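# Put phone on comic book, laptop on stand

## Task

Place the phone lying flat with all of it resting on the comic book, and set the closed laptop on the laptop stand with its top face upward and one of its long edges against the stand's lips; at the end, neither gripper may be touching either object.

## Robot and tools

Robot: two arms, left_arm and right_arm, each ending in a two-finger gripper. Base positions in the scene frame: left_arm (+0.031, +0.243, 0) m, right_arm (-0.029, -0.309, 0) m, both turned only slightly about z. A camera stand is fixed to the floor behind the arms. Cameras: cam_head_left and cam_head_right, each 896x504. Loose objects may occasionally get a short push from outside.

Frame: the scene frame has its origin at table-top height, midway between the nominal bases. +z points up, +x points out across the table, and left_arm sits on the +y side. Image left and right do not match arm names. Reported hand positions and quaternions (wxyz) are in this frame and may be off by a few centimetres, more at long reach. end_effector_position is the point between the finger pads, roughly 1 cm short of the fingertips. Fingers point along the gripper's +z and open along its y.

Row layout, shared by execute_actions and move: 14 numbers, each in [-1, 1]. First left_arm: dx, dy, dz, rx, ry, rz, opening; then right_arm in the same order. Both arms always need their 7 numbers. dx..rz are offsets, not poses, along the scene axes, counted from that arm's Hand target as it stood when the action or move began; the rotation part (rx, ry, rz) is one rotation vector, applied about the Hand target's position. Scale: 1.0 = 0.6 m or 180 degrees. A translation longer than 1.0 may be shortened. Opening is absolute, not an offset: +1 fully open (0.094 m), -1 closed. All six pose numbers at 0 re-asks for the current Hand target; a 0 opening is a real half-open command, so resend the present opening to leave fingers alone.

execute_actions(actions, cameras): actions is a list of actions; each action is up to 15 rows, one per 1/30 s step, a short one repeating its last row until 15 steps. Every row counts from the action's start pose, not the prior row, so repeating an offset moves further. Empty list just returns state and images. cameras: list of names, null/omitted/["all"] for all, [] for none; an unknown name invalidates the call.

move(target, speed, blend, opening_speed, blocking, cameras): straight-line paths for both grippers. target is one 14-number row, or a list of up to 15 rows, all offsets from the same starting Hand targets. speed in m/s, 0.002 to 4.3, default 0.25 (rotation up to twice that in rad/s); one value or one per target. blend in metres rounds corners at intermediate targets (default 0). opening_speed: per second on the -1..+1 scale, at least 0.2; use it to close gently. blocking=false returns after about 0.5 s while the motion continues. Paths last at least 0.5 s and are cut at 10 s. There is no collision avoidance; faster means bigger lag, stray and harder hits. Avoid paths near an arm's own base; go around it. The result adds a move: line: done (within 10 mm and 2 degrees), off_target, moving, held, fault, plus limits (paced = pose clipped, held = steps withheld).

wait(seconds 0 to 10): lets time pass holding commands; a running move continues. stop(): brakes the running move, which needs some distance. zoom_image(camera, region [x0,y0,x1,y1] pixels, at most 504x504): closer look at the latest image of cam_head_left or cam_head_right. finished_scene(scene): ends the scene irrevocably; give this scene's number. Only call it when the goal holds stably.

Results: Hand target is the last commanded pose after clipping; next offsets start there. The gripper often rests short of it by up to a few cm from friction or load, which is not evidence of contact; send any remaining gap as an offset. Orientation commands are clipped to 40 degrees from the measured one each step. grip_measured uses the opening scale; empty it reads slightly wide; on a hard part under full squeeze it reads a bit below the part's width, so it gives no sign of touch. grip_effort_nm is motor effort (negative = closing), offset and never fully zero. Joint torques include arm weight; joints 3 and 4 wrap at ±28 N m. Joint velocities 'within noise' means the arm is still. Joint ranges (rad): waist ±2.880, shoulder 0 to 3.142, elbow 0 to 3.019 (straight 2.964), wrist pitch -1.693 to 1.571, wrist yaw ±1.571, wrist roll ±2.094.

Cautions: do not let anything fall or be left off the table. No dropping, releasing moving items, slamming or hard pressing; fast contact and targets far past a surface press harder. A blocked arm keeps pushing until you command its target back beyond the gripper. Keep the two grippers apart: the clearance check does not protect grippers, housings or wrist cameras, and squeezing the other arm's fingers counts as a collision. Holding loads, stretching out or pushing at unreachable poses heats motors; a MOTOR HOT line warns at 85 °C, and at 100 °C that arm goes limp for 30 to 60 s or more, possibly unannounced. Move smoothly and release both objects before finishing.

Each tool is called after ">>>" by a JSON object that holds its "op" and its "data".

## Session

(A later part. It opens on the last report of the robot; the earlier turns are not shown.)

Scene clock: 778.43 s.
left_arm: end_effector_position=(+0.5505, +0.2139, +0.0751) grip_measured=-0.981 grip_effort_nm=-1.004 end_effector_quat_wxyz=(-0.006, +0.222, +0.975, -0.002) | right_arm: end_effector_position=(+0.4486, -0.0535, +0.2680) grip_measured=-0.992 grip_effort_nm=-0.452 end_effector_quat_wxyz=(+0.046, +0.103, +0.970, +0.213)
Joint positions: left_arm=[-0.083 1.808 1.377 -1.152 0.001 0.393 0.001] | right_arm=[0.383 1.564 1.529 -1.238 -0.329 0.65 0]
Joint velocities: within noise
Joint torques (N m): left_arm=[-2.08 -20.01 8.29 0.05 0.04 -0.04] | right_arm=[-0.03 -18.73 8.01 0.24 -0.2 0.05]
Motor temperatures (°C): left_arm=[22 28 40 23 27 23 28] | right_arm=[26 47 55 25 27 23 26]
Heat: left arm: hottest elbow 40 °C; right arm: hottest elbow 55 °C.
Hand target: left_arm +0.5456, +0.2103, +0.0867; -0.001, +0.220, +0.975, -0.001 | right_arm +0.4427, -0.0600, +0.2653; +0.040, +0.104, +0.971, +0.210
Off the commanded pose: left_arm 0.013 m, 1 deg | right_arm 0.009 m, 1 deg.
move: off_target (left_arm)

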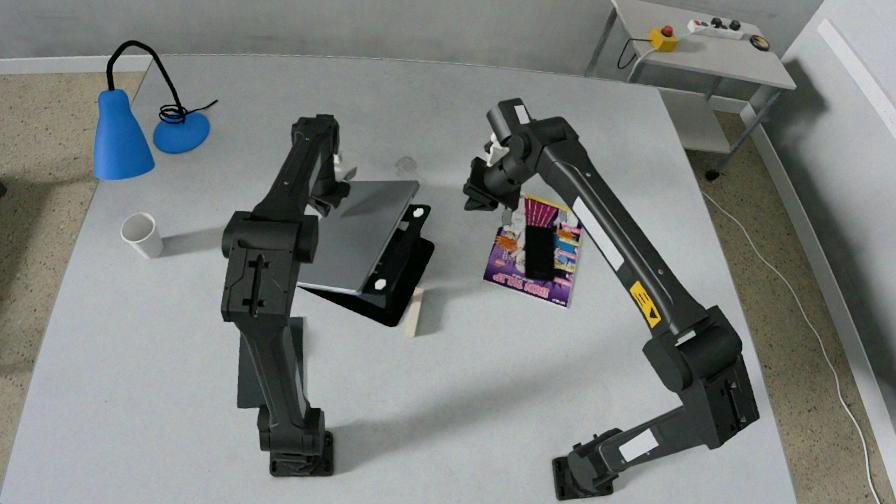

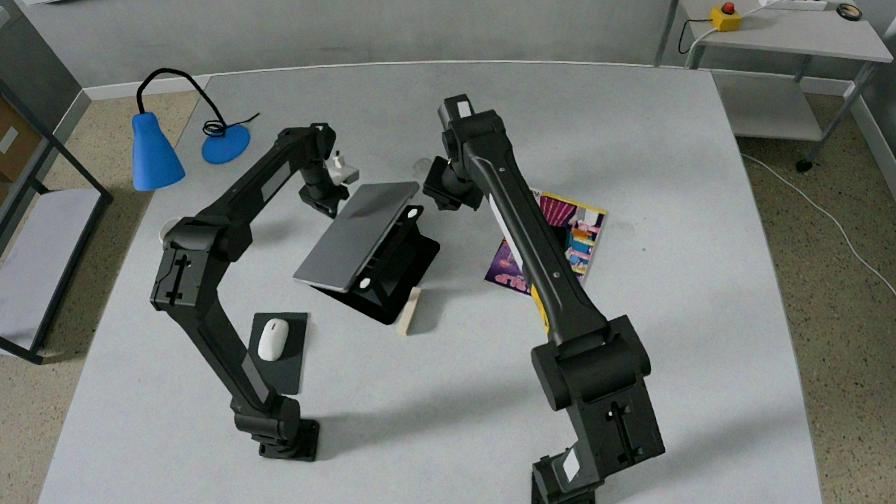

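>>> {"op": "move", "data": {"target": [-0.008,-0.005,-0.085,0,0,0,-1,0,0,0,0,0,0,-1], "speed": 0.04}}

>>> {"op": "zoom_image", "data": {"camera": "cam_head_right", "region": [280, 150, 440, 320]}}

Scene clock: 783.60 s.
left_arm: end_effector_position=(+0.5454, +0.2132, +0.0501) grip_measured=-0.981 grip_effort_nm=-1.004 end_effector_quat_wxyz=(+0.008, +0.219, +0.976, +0.001) | right_arm: end_effector_position=(+0.4486, -0.0535, +0.2680) grip_measured=-0.992 grip_effort_nm=-0.457 end_effector_quat_wxyz=(+0.046, +0.103, +0.970, +0.213)
Joint positions: left_arm=[-0.085 1.808 1.304 -1.049 0 0.386 0.001] | right_arm=[0.383 1.564 1.529 -1.238 -0.329 0.65 0]
Joint velocities: within noise
Joint torques (N m): left_arm=[-2.37 -15.97 7.68 0.96 0.07 -0.05] | right_arm=[-0.03 -18.73 7.98 0.28 -0.2 0.06]
Motor temperatures (°C): left_arm=[22 28 40 23 27 23 28] | right_arm=[26 47 55 25 27 23 26]
Heat: left arm: hottest elbow 40 °C; right arm: hottest elbow 55 °C.
Hand target: left_arm +0.5409, +0.2071, +0.0359; -0.001, +0.220, +0.975, -0.001 | right_arm +0.4427, -0.0600, +0.2653; +0.040, +0.104, +0.971, +0.210
Off the commanded pose: left_arm 0.016 m, 1 deg | right_arm 0.009 m, 1 deg.
move: off_target (left_arm)

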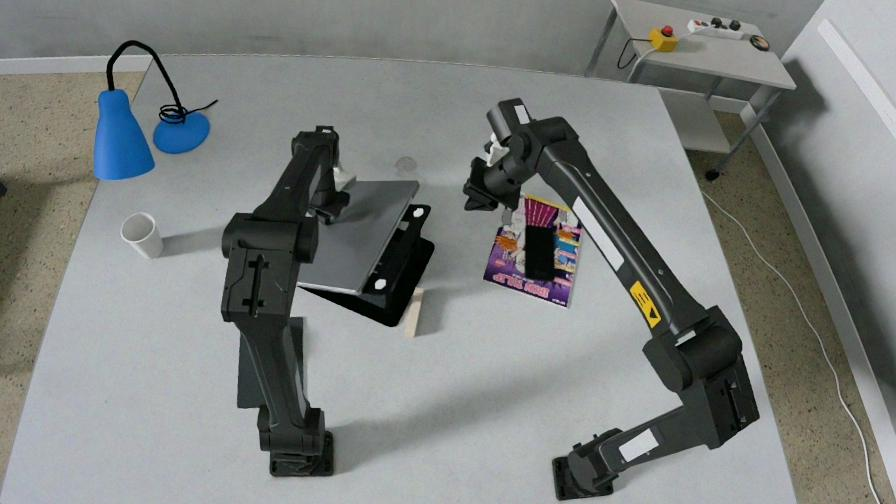

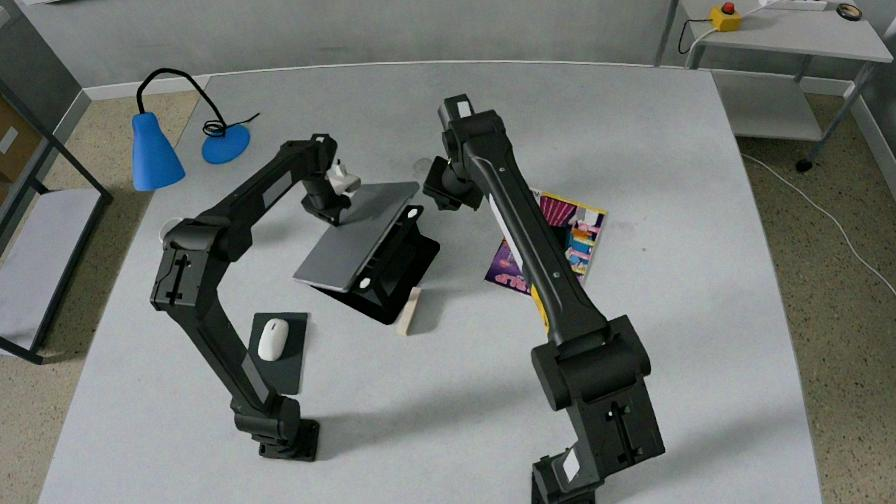

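Scaled by 2.965.

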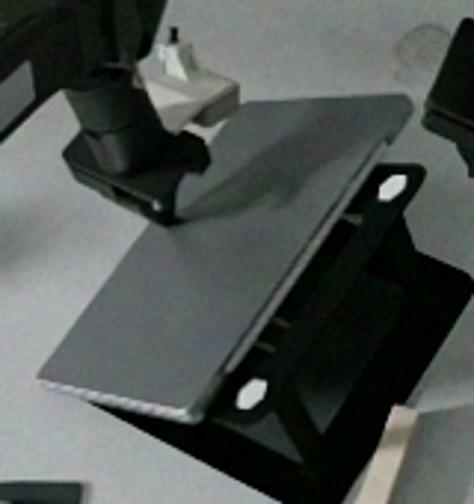

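>>> {"op": "move", "data": {"target": [[0,0,0.12,0,0,0,-1,0,0,0,0,0,0,-1],[-0.1,0.3,0.3,0,0,0,-1,0,0,0,0,0,0,-1]], "speed": 0.12}}

>>> {"op": "zoom_image", "data": {"camera": "cam_head_right", "region": [280, 150, 440, 320]}}

>>> {"op": "zoom_image", "data": {"camera": "cam_head_left", "region": [270, 150, 440, 320]}}

Scene clock: 791.33 s.
left_arm: end_effector_position=(+0.4637, +0.3777, +0.1817) grip_measured=-0.981 grip_effort_nm=-1.004 end_effector_quat_wxyz=(-0.035, +0.219, +0.975, -0.019) | right_arm: end_effector_position=(+0.4486, -0.0535, +0.2680) grip_measured=-0.992 grip_effort_nm=-0.447 end_effector_quat_wxyz=(+0.046, +0.103, +0.970, +0.213)
Joint positions: left_arm=[0.273 1.597 1.39 -1.444 -0.003 0.745 0.001] | right_arm=[0.383 1.564 1.529 -1.238 -0.329 0.65 0]
Joint velocities: within noise
Joint torques (N m): left_arm=[-1.73 -16.67 15.92 -0.14 0.05 0.11] | right_arm=[-0.09 -18.78 8.01 0.24 -0.2 0.05]
Motor temperatures (°C): left_arm=[22 29 40 23 26 23 28] | right_arm=[26 47 54 25 27 23 26]
Heat: left arm: hottest elbow 40 °C; right arm: hottest elbow 54 °C.
Hand target: left_arm +0.4809, +0.3872, +0.2159; +0.000, +0.220, +0.975, -0.001 | right_arm +0.4427, -0.0600, +0.2653; +0.040, +0.104, +0.971, +0.210
Off the commanded pose: left_arm 0.039 m, 5 deg | right_arm 0.009 m, 1 deg.
move: off_target (left_arm)

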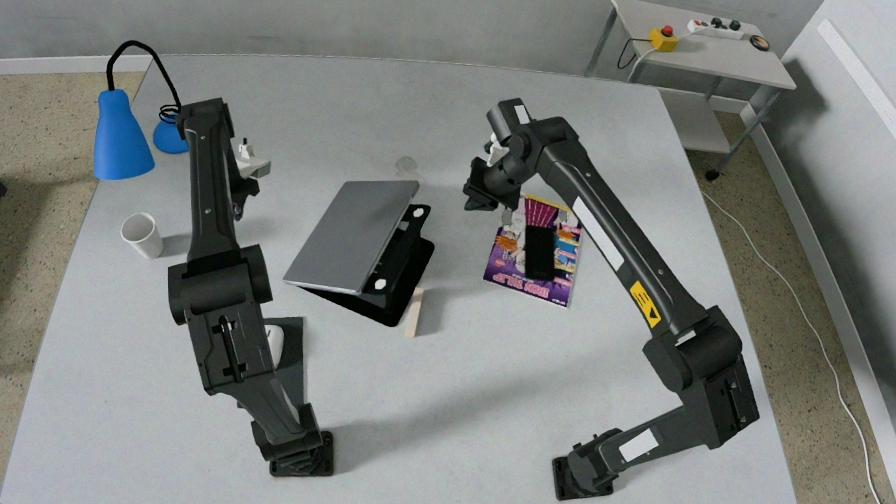

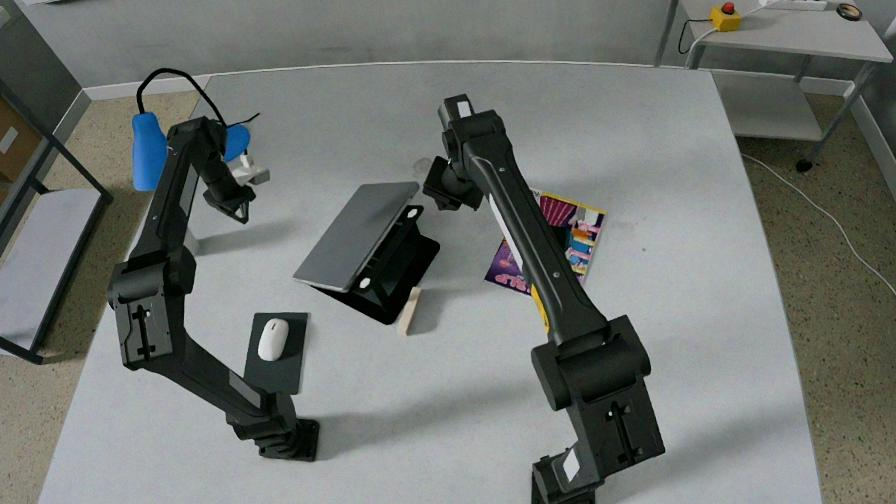

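Scaled by 2.965.

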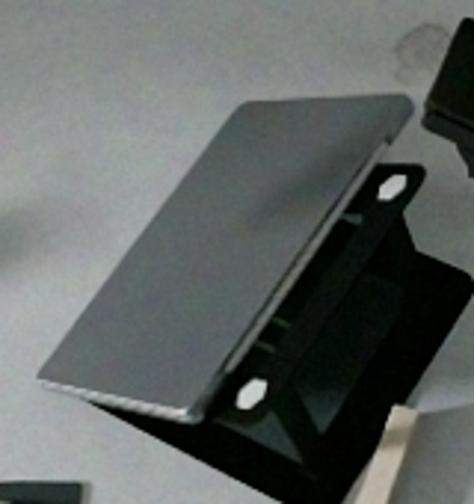

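Scaled by 2.965.

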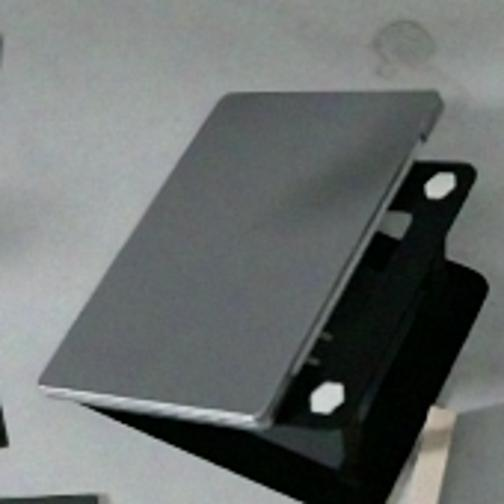

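>>> {"op": "move", "data": {"target": [[0.258,-0.15,-0.22,0,0,0,-1,0,0,0,0,0,0,-1],[0.255,-0.17,-0.315,0,0,0,-1,0,0,0,0,0,0,-1]], "speed": 0.15}}

>>> {"op": "zoom_image", "data": {"camera": "cam_head_right", "region": [280, 150, 440, 320]}}

Scene clock: 819.90 s.
left_arm: end_effector_position=(+0.6270, +0.2923, +0.0275) grip_measured=-0.981 grip_effort_nm=-0.999 end_effector_quat_wxyz=(-0.007, +0.219, +0.976, -0.003) | right_arm: end_effector_position=(+0.4486, -0.0535, +0.2680) grip_measured=-0.992 grip_effort_nm=-0.457 end_effector_quat_wxyz=(+0.046, +0.103, +0.970, +0.213)
Joint positions: left_arm=[0.055 2.047 1.613 -1.153 0.001 0.526 0.001] | right_arm=[0.383 1.564 1.529 -1.238 -0.329 0.65 0]
Joint velocities: within noise
Joint torques (N m): left_arm=[-2.37 -20.6 9.87 0.66 0.04 -0.11] | right_arm=[0.09 -18.78 7.99 0.29 -0.19 0.06]
Motor temperatures (°C): left_arm=[22 29 43 23 26 23 29] | right_arm=[26 48 53 25 26 23 26]
Heat: left arm: hottest elbow 43 °C; right arm: hottest elbow 53 °C.
Hand target: left_arm +0.6338, +0.2852, +0.0269; -0.001, +0.220, +0.975, -0.001 | right_arm +0.4427, -0.0600, +0.2653; +0.040, +0.104, +0.971, +0.210
Off the commanded pose: left_arm 0.010 m, 1 deg | right_arm 0.009 m, 1 deg.
move: done

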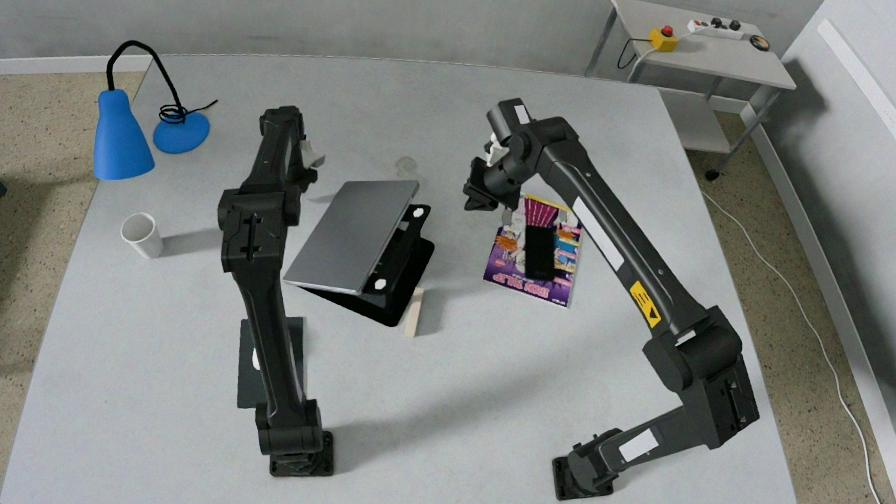

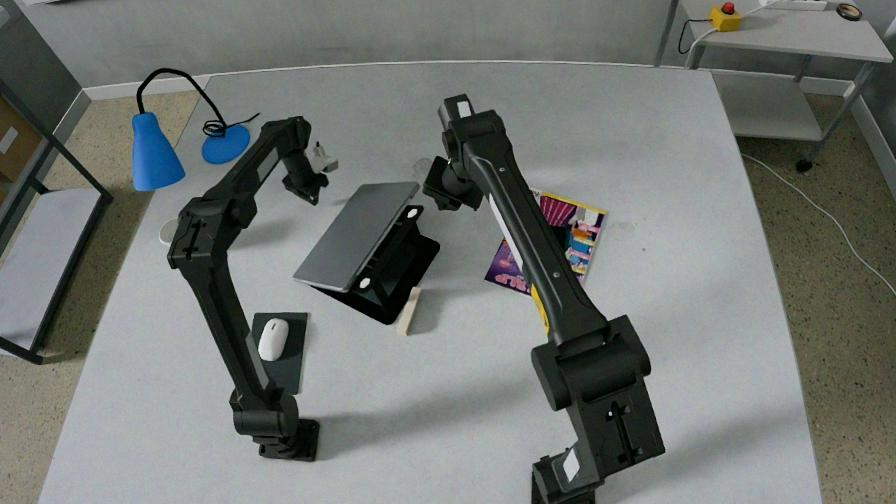

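Scaled by 2.965.

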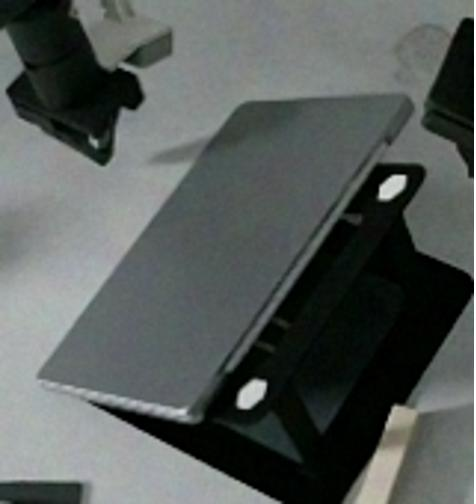

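>>> {"op": "move", "data": {"target": [[0.0,-0.09,-0.008,0,0,0,-1,0,0,0,0,0,0,-1],[-0.013,-0.115,-0.008,0,0,0,-1,0,0,0,0,0,0,-1]], "speed": [0.1, 0.04]}}

>>> {"op": "zoom_image", "data": {"camera": "cam_head_right", "region": [280, 150, 440, 320]}}

Scene clock: 826.57 s.
left_arm: end_effector_position=(+0.6261, +0.2240, +0.0203) grip_measured=-0.981 grip_effort_nm=-1.004 end_effector_quat_wxyz=(-0.006, +0.219, +0.976, -0.002) | right_arm: end_effector_position=(+0.4486, -0.0535, +0.2680) grip_measured=-0.992 grip_effort_nm=-0.447 end_effector_quat_wxyz=(+0.046, +0.103, +0.970, +0.213)
Joint positions: left_arm=[-0.059 2.047 1.592 -1.128 0.001 0.411 0.001] | right_arm=[0.383 1.564 1.529 -1.238 -0.329 0.65 0]
Joint velocities: within noise
Joint torques (N m): left_arm=[-2.55 -21.25 8.23 0.75 0.02 -0.11] | right_arm=[-0.09 -18.67 8.01 0.27 -0.2 0.06]
Motor temperatures (°C): left_arm=[22 30 43 23 26 23 29] | right_arm=[26 48 53 25 26 23 26]
Heat: left arm: hottest elbow 43 °C; right arm: hottest elbow 53 °C.
Hand target: left_arm +0.6261, +0.2161, +0.0221; +0.000, +0.220, +0.975, -0.001 | right_arm +0.4427, -0.0600, +0.2653; +0.040, +0.104, +0.971, +0.210
Off the commanded pose: left_arm 0.008 m, 1 deg | right_arm 0.009 m, 1 deg.
move: done

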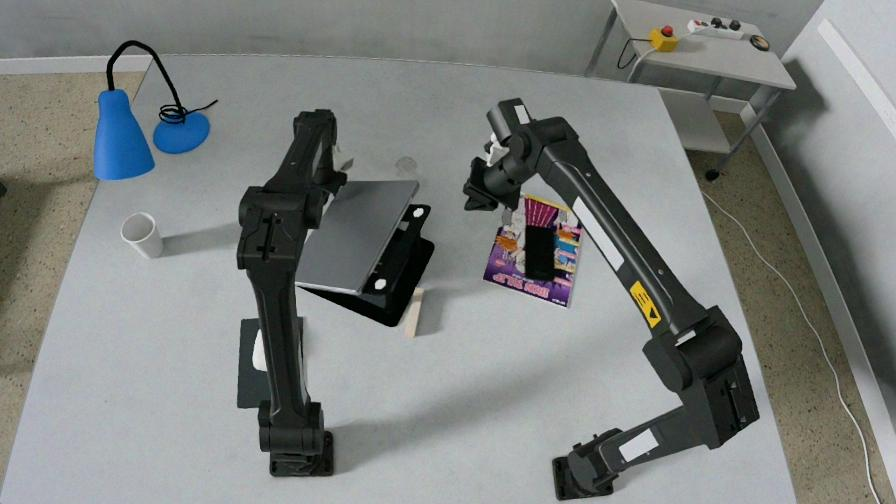

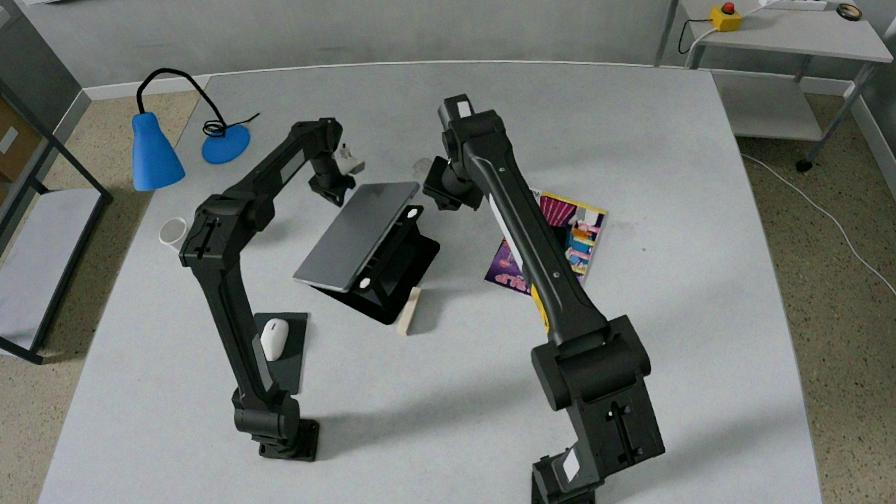

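Scaled by 2.965.

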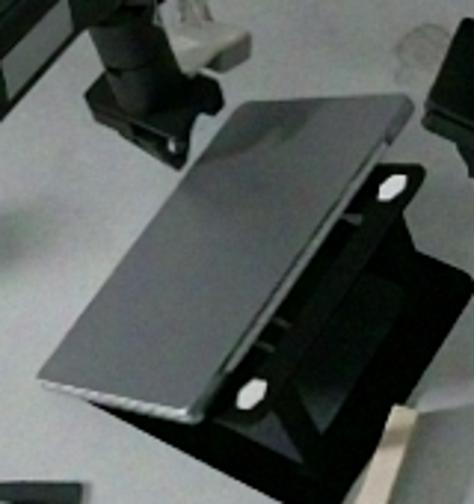

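>>> {"op": "move", "data": {"target": [-0.012,-0.04,0.0,0,0,0,-1,0,0,0,0,0,0,-1], "speed": 0.04}}

>>> {"op": "zoom_image", "data": {"camera": "cam_head_right", "region": [280, 150, 440, 320]}}

Scene clock: 830.30 s.
left_arm: end_effector_position=(+0.6218, +0.2117, +0.0147) grip_measured=-0.981 grip_effort_nm=-0.999 end_effector_quat_wxyz=(-0.008, +0.210, +0.978, +0.001) | right_arm: end_effector_position=(+0.4486, -0.0535, +0.2680) grip_measured=-0.992 grip_effort_nm=-0.452 end_effector_quat_wxyz=(+0.046, +0.103, +0.970, +0.213)
Joint positions: left_arm=[-0.082 2.047 1.575 -1.116 -0.004 0.369 0.001] | right_arm=[0.383 1.564 1.529 -1.238 -0.329 0.65 0]
Joint velocities: within noise
Joint torques (N m): left_arm=[-4.07 -22.59 7.68 0.49 0.18 -0.07] | right_arm=[-0.03 -18.61 8.01 0.27 -0.21 0.05]
Motor temperatures (°C): left_arm=[22 30 42 23 26 23 29] | right_arm=[26 48 52 25 26 23 26]
Heat: left arm: hottest elbow 42 °C; right arm: hottest elbow 52 °C.
Hand target: left_arm +0.6188, +0.1923, +0.0221; +0.000, +0.220, +0.975, -0.001 | right_arm +0.4427, -0.0600, +0.2653; +0.040, +0.104, +0.971, +0.210
Off the commanded pose: left_arm 0.021 m, 2 deg | right_arm 0.009 m, 1 deg.
move: off_target (left_arm)

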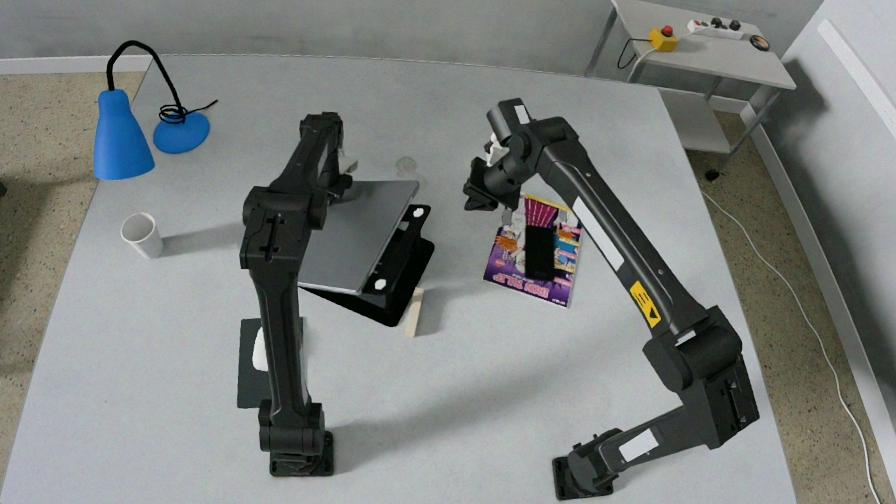

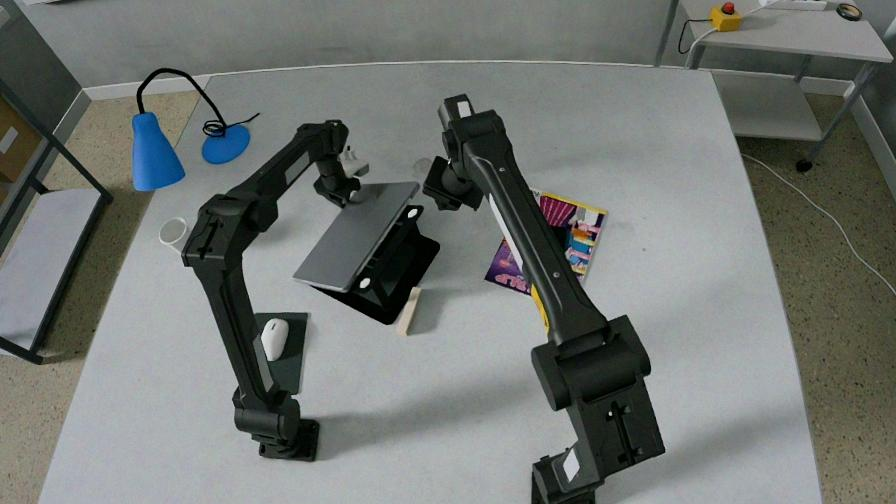

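Scaled by 2.965.

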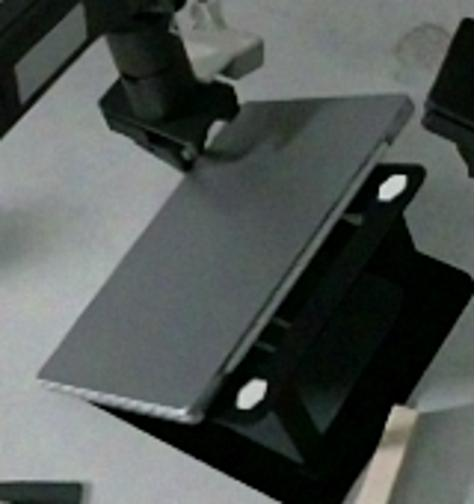

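>>> {"op": "move", "data": {"target": [[0.012,0.07,0.003,0,0,0,-1,0,0,0,0,0,0,-1],[-0.1,0.113,0.003,0,0,0,-1,0,0,0,0,0,0,-1],[-0.113,0.043,0.003,0,0,0,-1,0,0,0,0,0,0,-1]], "speed": [0.1, 0.1, 0.04]}}

>>> {"op": "zoom_image", "data": {"camera": "cam_head_right", "region": [280, 150, 440, 320]}}

Scene clock: 836.47 s.
left_arm: end_effector_position=(+0.5530, +0.2437, +0.0136) grip_measured=-0.981 grip_effort_nm=-0.999 end_effector_quat_wxyz=(-0.012, +0.205, +0.979, +0.003) | right_arm: end_effector_position=(+0.4486, -0.0535, +0.2680) grip_measured=-0.992 grip_effort_nm=-0.452 end_effector_quat_wxyz=(+0.046, +0.103, +0.970, +0.213)
Joint positions: left_arm=[-0.03 1.894 1.322 -1.021 -0.011 0.411 0.001] | right_arm=[0.383 1.564 1.529 -1.238 -0.329 0.65 0]
Joint velocities: within noise
Joint torques (N m): left_arm=[-4.84 -21.25 7.2 0.46 0.52 -0.07] | right_arm=[-0.03 -18.73 8.02 0.28 -0.2 0.05]
Motor temperatures (°C): left_arm=[22 31 42 23 26 23 29] | right_arm=[26 48 52 25 26 23 26]
Heat: left arm: hottest elbow 42 °C; right arm: hottest elbow 52 °C.
Hand target: left_arm +0.5510, +0.2180, +0.0239; +0.000, +0.220, +0.975, -0.001 | right_arm +0.4427, -0.0600, +0.2653; +0.040, +0.104, +0.971, +0.210
Off the commanded pose: left_arm 0.028 m, 2 deg | right_arm 0.009 m, 1 deg.
move: off_target (left_arm)

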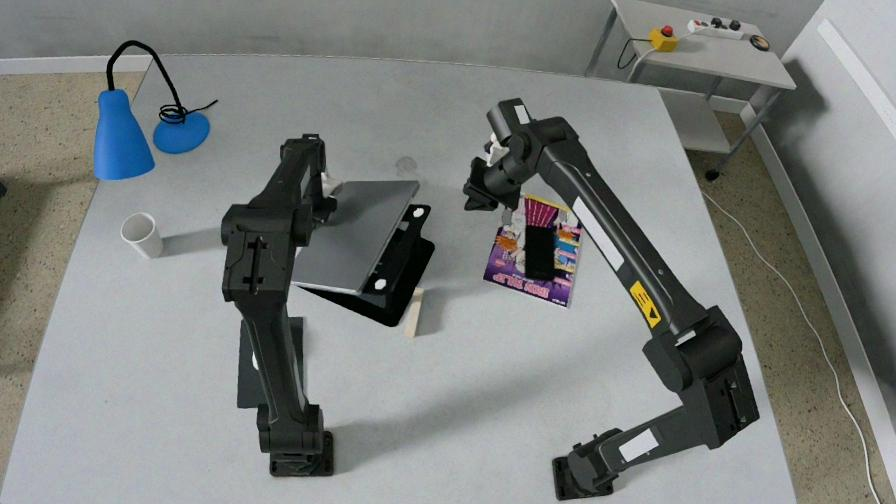

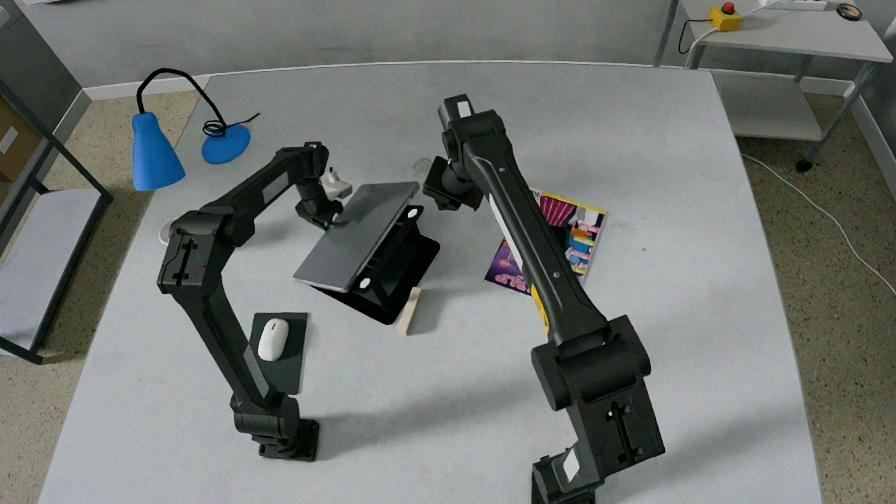

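Scaled by 2.965.

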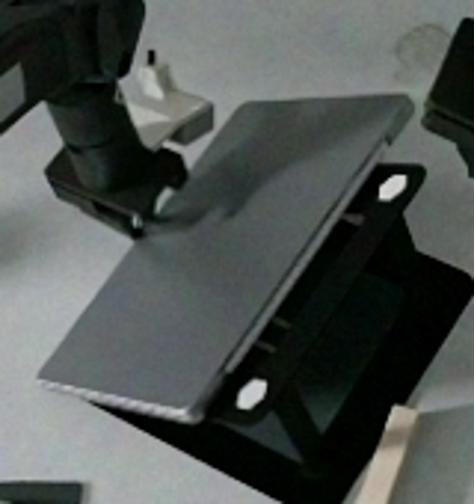

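>>> {"op": "move", "data": {"target": [[0.012,0.07,0.003,0,0,0,-1,0,0,0,0,0,0,-1],[-0.1,0.113,0.003,0,0,0,-1,0,0,0,0,0,0,-1],[-0.113,0.043,0.003,0,0,0,-1,0,0,0,0,0,0,-1]], "speed": [0.1, 0.1, 0.04]}}

>>> {"op": "zoom_image", "data": {"camera": "cam_head_right", "region": [280, 150, 440, 320]}}

Scene clock: 841.93 s.
left_arm: end_effector_position=(+0.4861, +0.2740, +0.0178) grip_measured=-0.981 grip_effort_nm=-0.989 end_effector_quat_wxyz=(-0.010, +0.202, +0.979, +0.009) | right_arm: end_effector_position=(+0.4486, -0.0535, +0.2680) grip_measured=-0.992 grip_effort_nm=-0.452 end_effector_quat_wxyz=(+0.046, +0.103, +0.970, +0.213)
Joint positions: left_arm=[0.032 1.74 1.105 -0.95 -0.022 0.467 0.001] | right_arm=[0.383 1.564 1.529 -1.238 -0.329 0.65 0]
Joint velocities: within noise
Joint torques (N m): left_arm=[-5.6 -18.08 6.63 0.17 0.93 -0.1] | right_arm=[-0.03 -18.73 7.99 0.28 -0.19 0.05]
Motor temperatures (°C): left_arm=[22 31 42 23 27 23 29] | right_arm=[26 48 52 25 26 23 26]
Heat: left arm: hottest elbow 42 °C; right arm: hottest elbow 52 °C.
Hand target: left_arm +0.4833, +0.2437, +0.0257; +0.000, +0.220, +0.975, -0.001 | right_arm +0.4427, -0.0600, +0.2653; +0.040, +0.104, +0.971, +0.210
Off the commanded pose: left_arm 0.031 m, 3 deg | right_arm 0.009 m, 1 deg.
move: off_target (left_arm)

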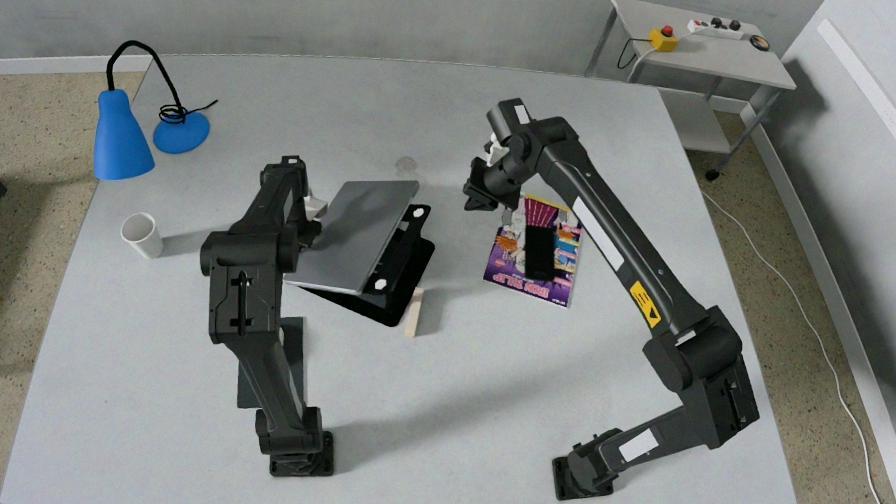

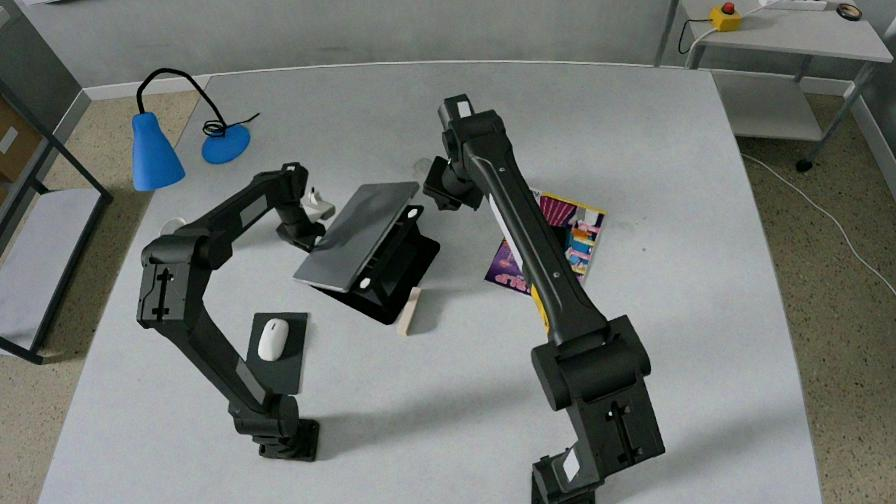

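Scaled by 2.965.

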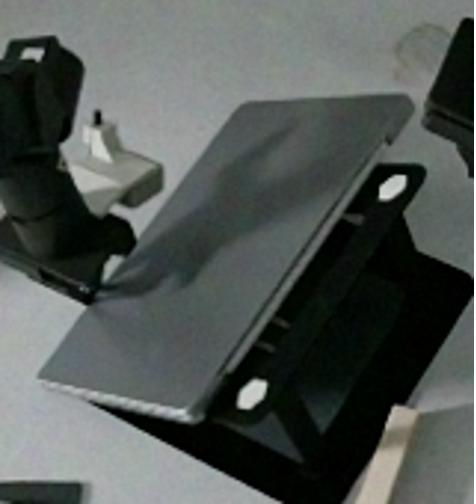

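>>> {"op": "move", "data": {"target": [[0.02,0.07,0.022,0,0,0,-1,0,0,0,0,0,0,-1],[0.0,0.0,0.022,0,0,0,-1,0,0,0,0,0,0,-1]], "speed": [0.08, 0.04], "cameras": []}}

>>> {"op": "move", "data": {"target": [[0.02,0.07,0.0,0,0,0,-1,0,0,0,0,0,0,-1],[0.125,0.03,0.0,0,0,0,-1,0,0,0,0,0,0,-1],[0.113,-0.043,0.0,0,0,0,-1,0,0,0,0,0,0,-1]], "speed": [0.08, 0.1, 0.04], "cameras": []}}

>>> {"op": "move", "data": {"target": [[0.02,0.07,0.0,0,0,0,-1,0,0,0,0,0,0,-1],[0.125,0.03,0.0,0,0,0,-1,0,0,0,0,0,0,-1],[0.113,-0.043,0.0,0,0,0,-1,0,0,0,0,0,0,-1]], "speed": [0.08, 0.1, 0.04]}}

>>> {"op": "zoom_image", "data": {"camera": "cam_head_right", "region": [280, 150, 440, 320]}}

Scene clock: 864.50 s.
left_arm: end_effector_position=(+0.4810, +0.2746, +0.0267) grip_measured=-0.981 grip_effort_nm=-0.994 end_effector_quat_wxyz=(-0.014, +0.200, +0.980, +0.009) | right_arm: end_effector_position=(+0.4486, -0.0535, +0.2680) grip_measured=-0.992 grip_effort_nm=-0.452 end_effector_quat_wxyz=(+0.046, +0.103, +0.970, +0.213)
Joint positions: left_arm=[0.034 1.72 1.105 -0.979 -0.025 0.464 0.001] | right_arm=[0.383 1.564 1.529 -1.238 -0.329 0.65 0]
Joint velocities: within noise
Joint torques (N m): left_arm=[-5.89 -18.43 8.09 0.01 1.02 -0.11] | right_arm=[-0.09 -18.73 8.02 0.25 -0.19 0.05]
Motor temperatures (°C): left_arm=[22 29 40 23 28 23 29] | right_arm=[26 48 51 25 26 23 26]
Heat: left arm: hottest elbow 40 °C; right arm: hottest elbow 51 °C.
Hand target: left_arm +0.4833, +0.2438, +0.0389; -0.001, +0.220, +0.975, +0.000 | right_arm +0.4427, -0.0600, +0.2653; +0.040, +0.104, +0.971, +0.210
Off the commanded pose: left_arm 0.033 m, 3 deg | right_arm 0.009 m, 1 deg.
move: off_target (left_arm)
No camera images: "cameras" was empty.

Scene clock: 867.43 s.
left_arm: end_effector_position=(+0.5328, +0.2501, +0.0255) grip_measured=-0.981 grip_effort_nm=-0.984 end_effector_quat_wxyz=(-0.021, +0.200, +0.980, +0.005) | right_arm: end_effector_position=(+0.4486, -0.0535, +0.2680) grip_measured=-0.992 grip_effort_nm=-0.452 end_effector_quat_wxyz=(+0.046, +0.103, +0.970, +0.213)
Joint positions: left_arm=[-0.02 1.842 1.279 -1.046 -0.019 0.411 0.001] | right_arm=[0.383 1.564 1.529 -1.238 -0.329 0.65 0]
Joint velocities: within noise
Joint torques (N m): left_arm=[-5.6 -17.67 12.29 0.13 0.79 -0.15] | right_arm=[0.03 -18.73 8.01 0.29 -0.2 0.05]
Motor temperatures (°C): left_arm=[22 30 41 23 28 23 29] | right_arm=[26 48 51 25 26 23 26]
Heat: left arm: hottest elbow 41 °C; right arm: hottest elbow 51 °C.
Hand target: left_arm +0.5509, +0.2180, +0.0389; -0.001, +0.220, +0.975, +0.000 | right_arm +0.4427, -0.0600, +0.2653; +0.040, +0.104, +0.971, +0.210
Off the commanded pose: left_arm 0.039 m, 3 deg | right_arm 0.009 m, 1 deg.
move: off_target (left_arm)
No camera images: "cameras" was empty.

Scene clock: 870.37 s.
left_arm: end_effector_position=(+0.6001, +0.2194, +0.0240) grip_measured=-0.981 grip_effort_nm=-0.989 end_effector_quat_wxyz=(-0.021, +0.206, +0.978, +0.001) | right_arm: end_effector_position=(+0.4486, -0.0535, +0.2680) grip_measured=-0.992 grip_effort_nm=-0.447 end_effector_quat_wxyz=(+0.046, +0.103, +0.970, +0.213)
Joint positions: left_arm=[-0.072 1.999 1.523 -1.137 -0.009 0.371 0.001] | right_arm=[0.383 1.564 1.529 -1.238 -0.329 0.65 0]
Joint velocities: within noise
Joint torques (N m): left_arm=[-3.72 -20.42 13.57 0.09 0.41 -0.02] | right_arm=[0.03 -18.73 7.97 0.28 -0.2 0.06]
Motor temperatures (°C): left_arm=[22 30 41 23 27 23 29] | right_arm=[26 48 51 25 26 23 26]
Heat: left arm: hottest elbow 41 °C; right arm: hottest elbow 51 °C.
Hand target: left_arm +0.6189, +0.1923, +0.0388; -0.001, +0.220, +0.975, -0.001 | right_arm +0.4427, -0.0600, +0.2653; +0.040, +0.104, +0.971, +0.210
Off the commanded pose: left_arm 0.036 m, 3 deg | right_arm 0.009 m, 1 deg.
move: off_target (left_arm)

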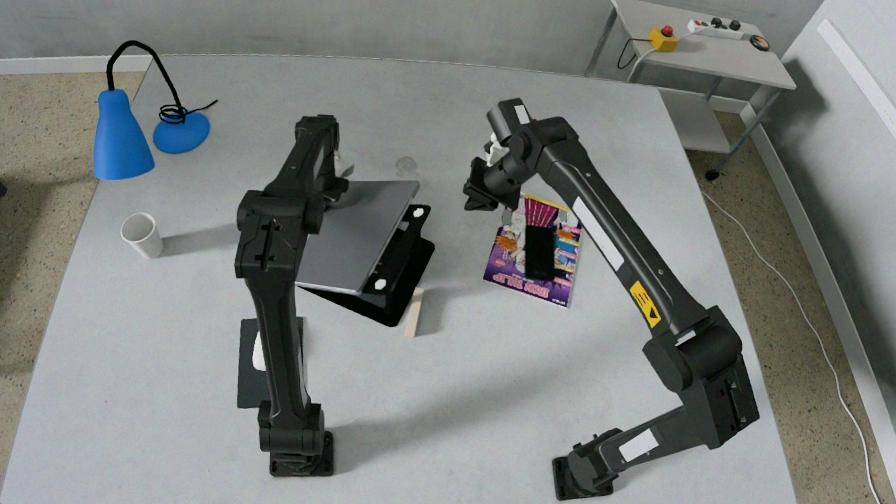

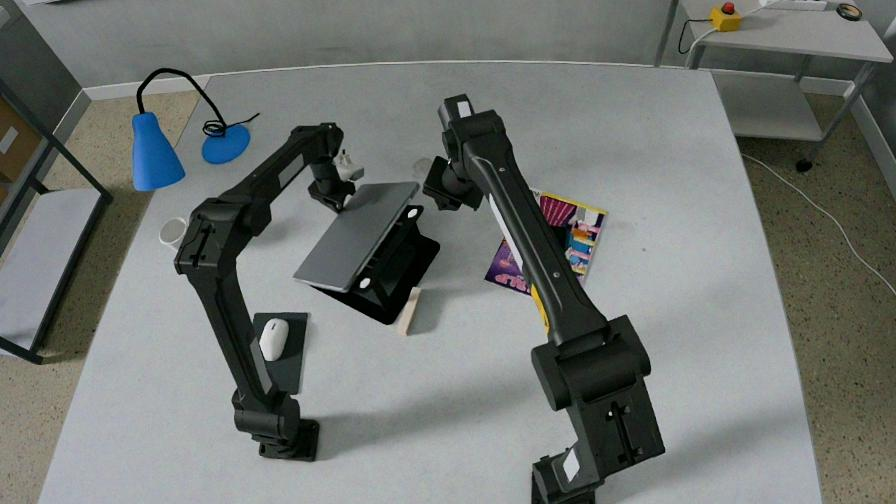

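Scaled by 2.965.

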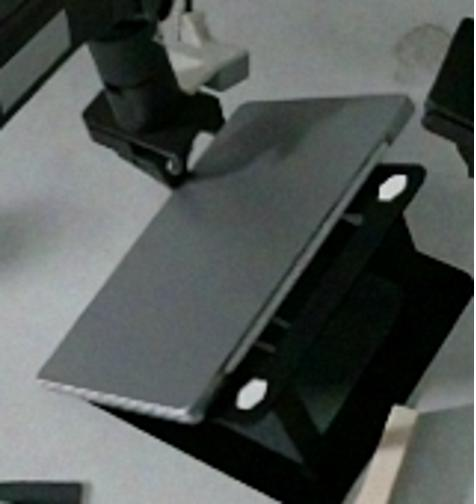

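>>> {"op": "move", "data": {"target": [[0.02,0.07,0.0,0,0,0,-1,-0.01,-0.03,-0.14,0,0,0,-1],[-0.08,0.15,0.0,0,0,0,-1,-0.01,-0.03,-0.27,0,0,0,-1]], "speed": 0.15}}

>>> {"op": "zoom_image", "data": {"camera": "cam_head_right", "region": [300, 150, 480, 330]}}

>>> {"op": "zoom_image", "data": {"camera": "cam_head_left", "region": [300, 150, 480, 330]}}

Scene clock: 886.10 s.
left_arm: end_effector_position=(+0.5703, +0.2784, +0.0277) grip_measured=-0.981 grip_effort_nm=-0.989 end_effector_quat_wxyz=(-0.015, +0.219, +0.976, -0.003) | right_arm: end_effector_position=(+0.4348, -0.0726, +0.1177) grip_measured=-0.992 grip_effort_nm=-0.452 end_effector_quat_wxyz=(+0.047, +0.100, +0.971, +0.214)
Joint positions: left_arm=[0.037 1.921 1.408 -1.088 -0.003 0.507 0.001] | right_arm=[0.357 1.606 1.172 -0.848 -0.338 0.618 0]
Joint velocities: within noise
Joint torques (N m): left_arm=[-0.73 -21.6 7.99 0.69 0.14 0.09] | right_arm=[-0.32 -15.38 7.68 1.06 -0.2 0.06]
Motor temperatures (°C): left_arm=[22 30 41 23 27 23 29] | right_arm=[26 48 51 25 26 23 26]
Heat: left arm: hottest elbow 41 °C; right arm: hottest elbow 51 °C.
Hand target: left_arm +0.5709, +0.2821, +0.0388; -0.001, +0.220, +0.975, -0.001 | right_arm +0.4367, -0.0779, +0.1032; +0.040, +0.104, +0.971, +0.210
Off the commanded pose: left_arm 0.012 m, 2 deg | right_arm 0.015 m, 1 deg.
move: off_target (left_arm, right_arm)

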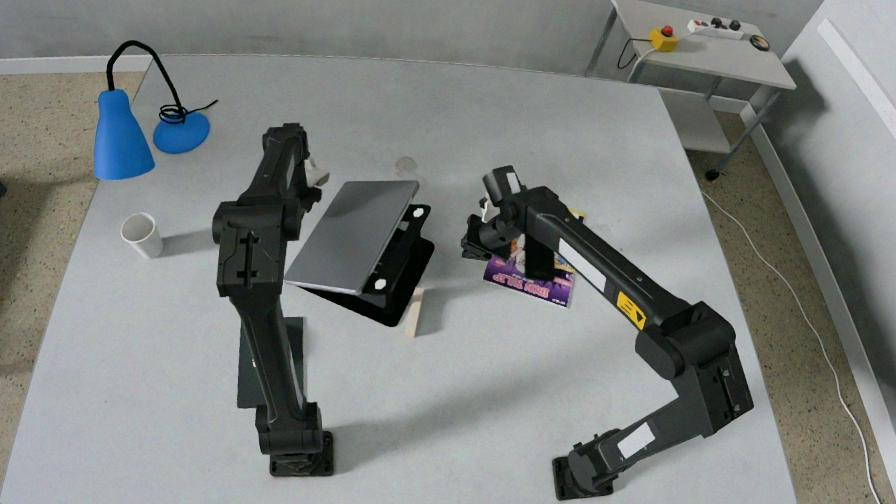

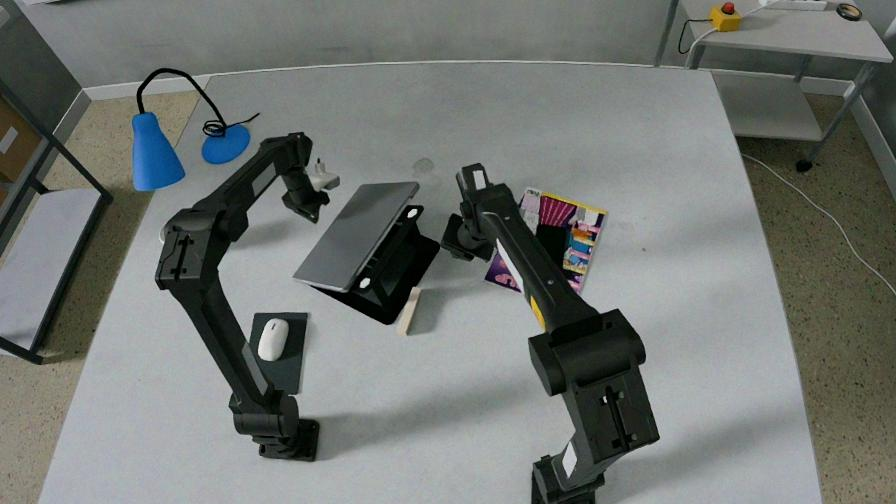

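Scaled by 2.800.

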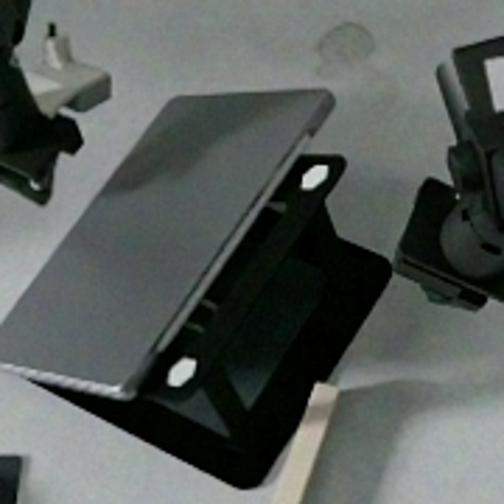

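Scaled by 2.800.

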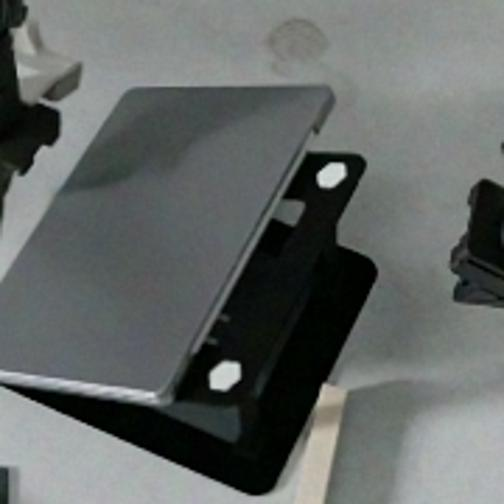

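>>> {"op": "move", "data": {"target": [[0,0,0,0,0,0,-1,0.0,0.155,0.0,0,0,0,-1],[0,0,0,0,0,0,-1,0.02,0.21,0.0,0,0,0,-1]], "speed": [0.12, 0.05]}}

>>> {"op": "zoom_image", "data": {"camera": "cam_head_right", "region": [300, 150, 480, 330]}}

>>> {"op": "zoom_image", "data": {"camera": "cam_head_left", "region": [300, 150, 480, 330]}}

Scene clock: 892.97 s.
left_arm: end_effector_position=(+0.5703, +0.2784, +0.0277) grip_measured=-0.981 grip_effort_nm=-0.989 end_effector_quat_wxyz=(-0.015, +0.219, +0.976, -0.003) | right_arm: end_effector_position=(+0.4326, +0.0312, +0.0982) grip_measured=-0.992 grip_effort_nm=-0.452 end_effector_quat_wxyz=(+0.032, +0.107, +0.973, +0.203)
Joint positions: left_arm=[0.037 1.921 1.408 -1.088 -0.003 0.508 0.001] | right_arm=[0.548 1.741 1.296 -0.815 -0.278 0.816 0]
Joint velocities: within noise
Joint torques (N m): left_arm=[-0.79 -21.6 7.8 0.58 0.11 0.11] | right_arm=[1.26 -16.91 12.66 0.72 -0.02 0.14]
Motor temperatures (°C): left_arm=[22 31 41 23 27 23 29] | right_arm=[26 48 51 25 26 23 26]
Heat: left arm: hottest elbow 41 °C; right arm: hottest elbow 51 °C.
Hand target: left_arm +0.5708, +0.2821, +0.0388; -0.001, +0.220, +0.975, -0.001 | right_arm +0.4488, +0.0480, +0.1033; +0.040, +0.104, +0.971, +0.210
Off the commanded pose: left_arm 0.012 m, 2 deg | right_arm 0.024 m, 1 deg.
move: off_target (left_arm, right_arm)

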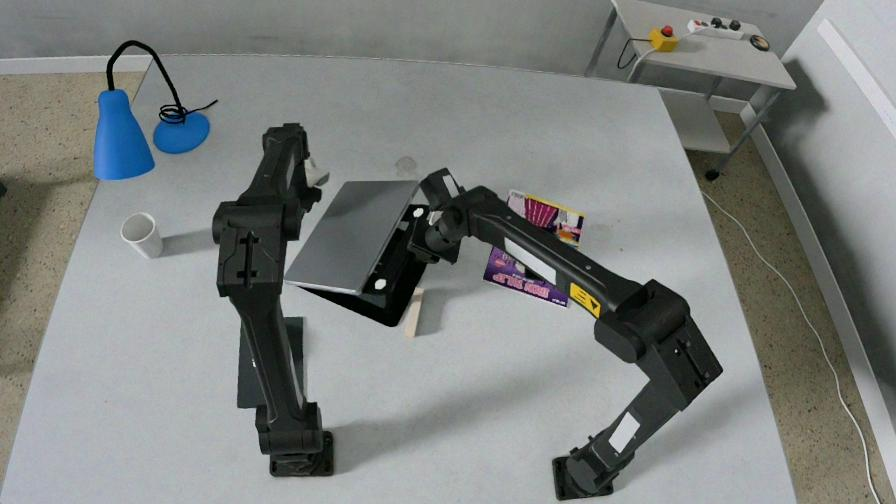

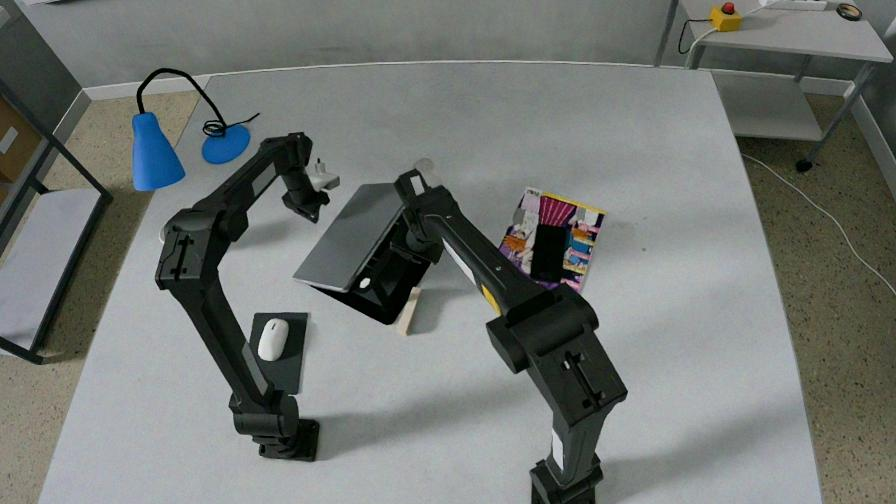

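Scaled by 2.800.

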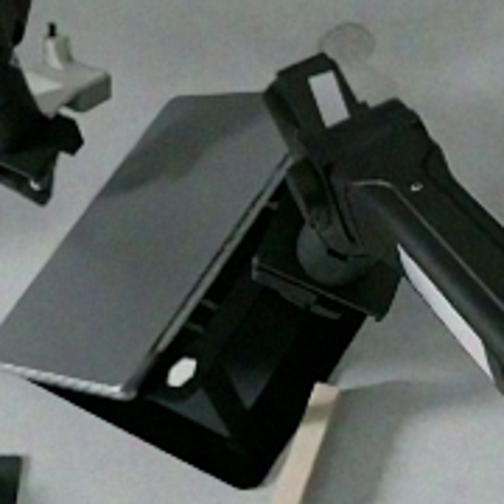

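Scaled by 2.800.

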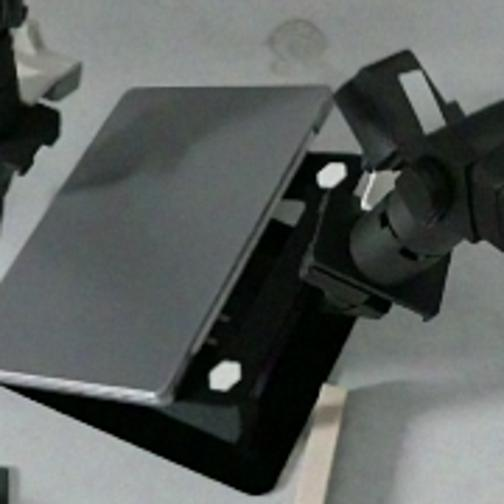

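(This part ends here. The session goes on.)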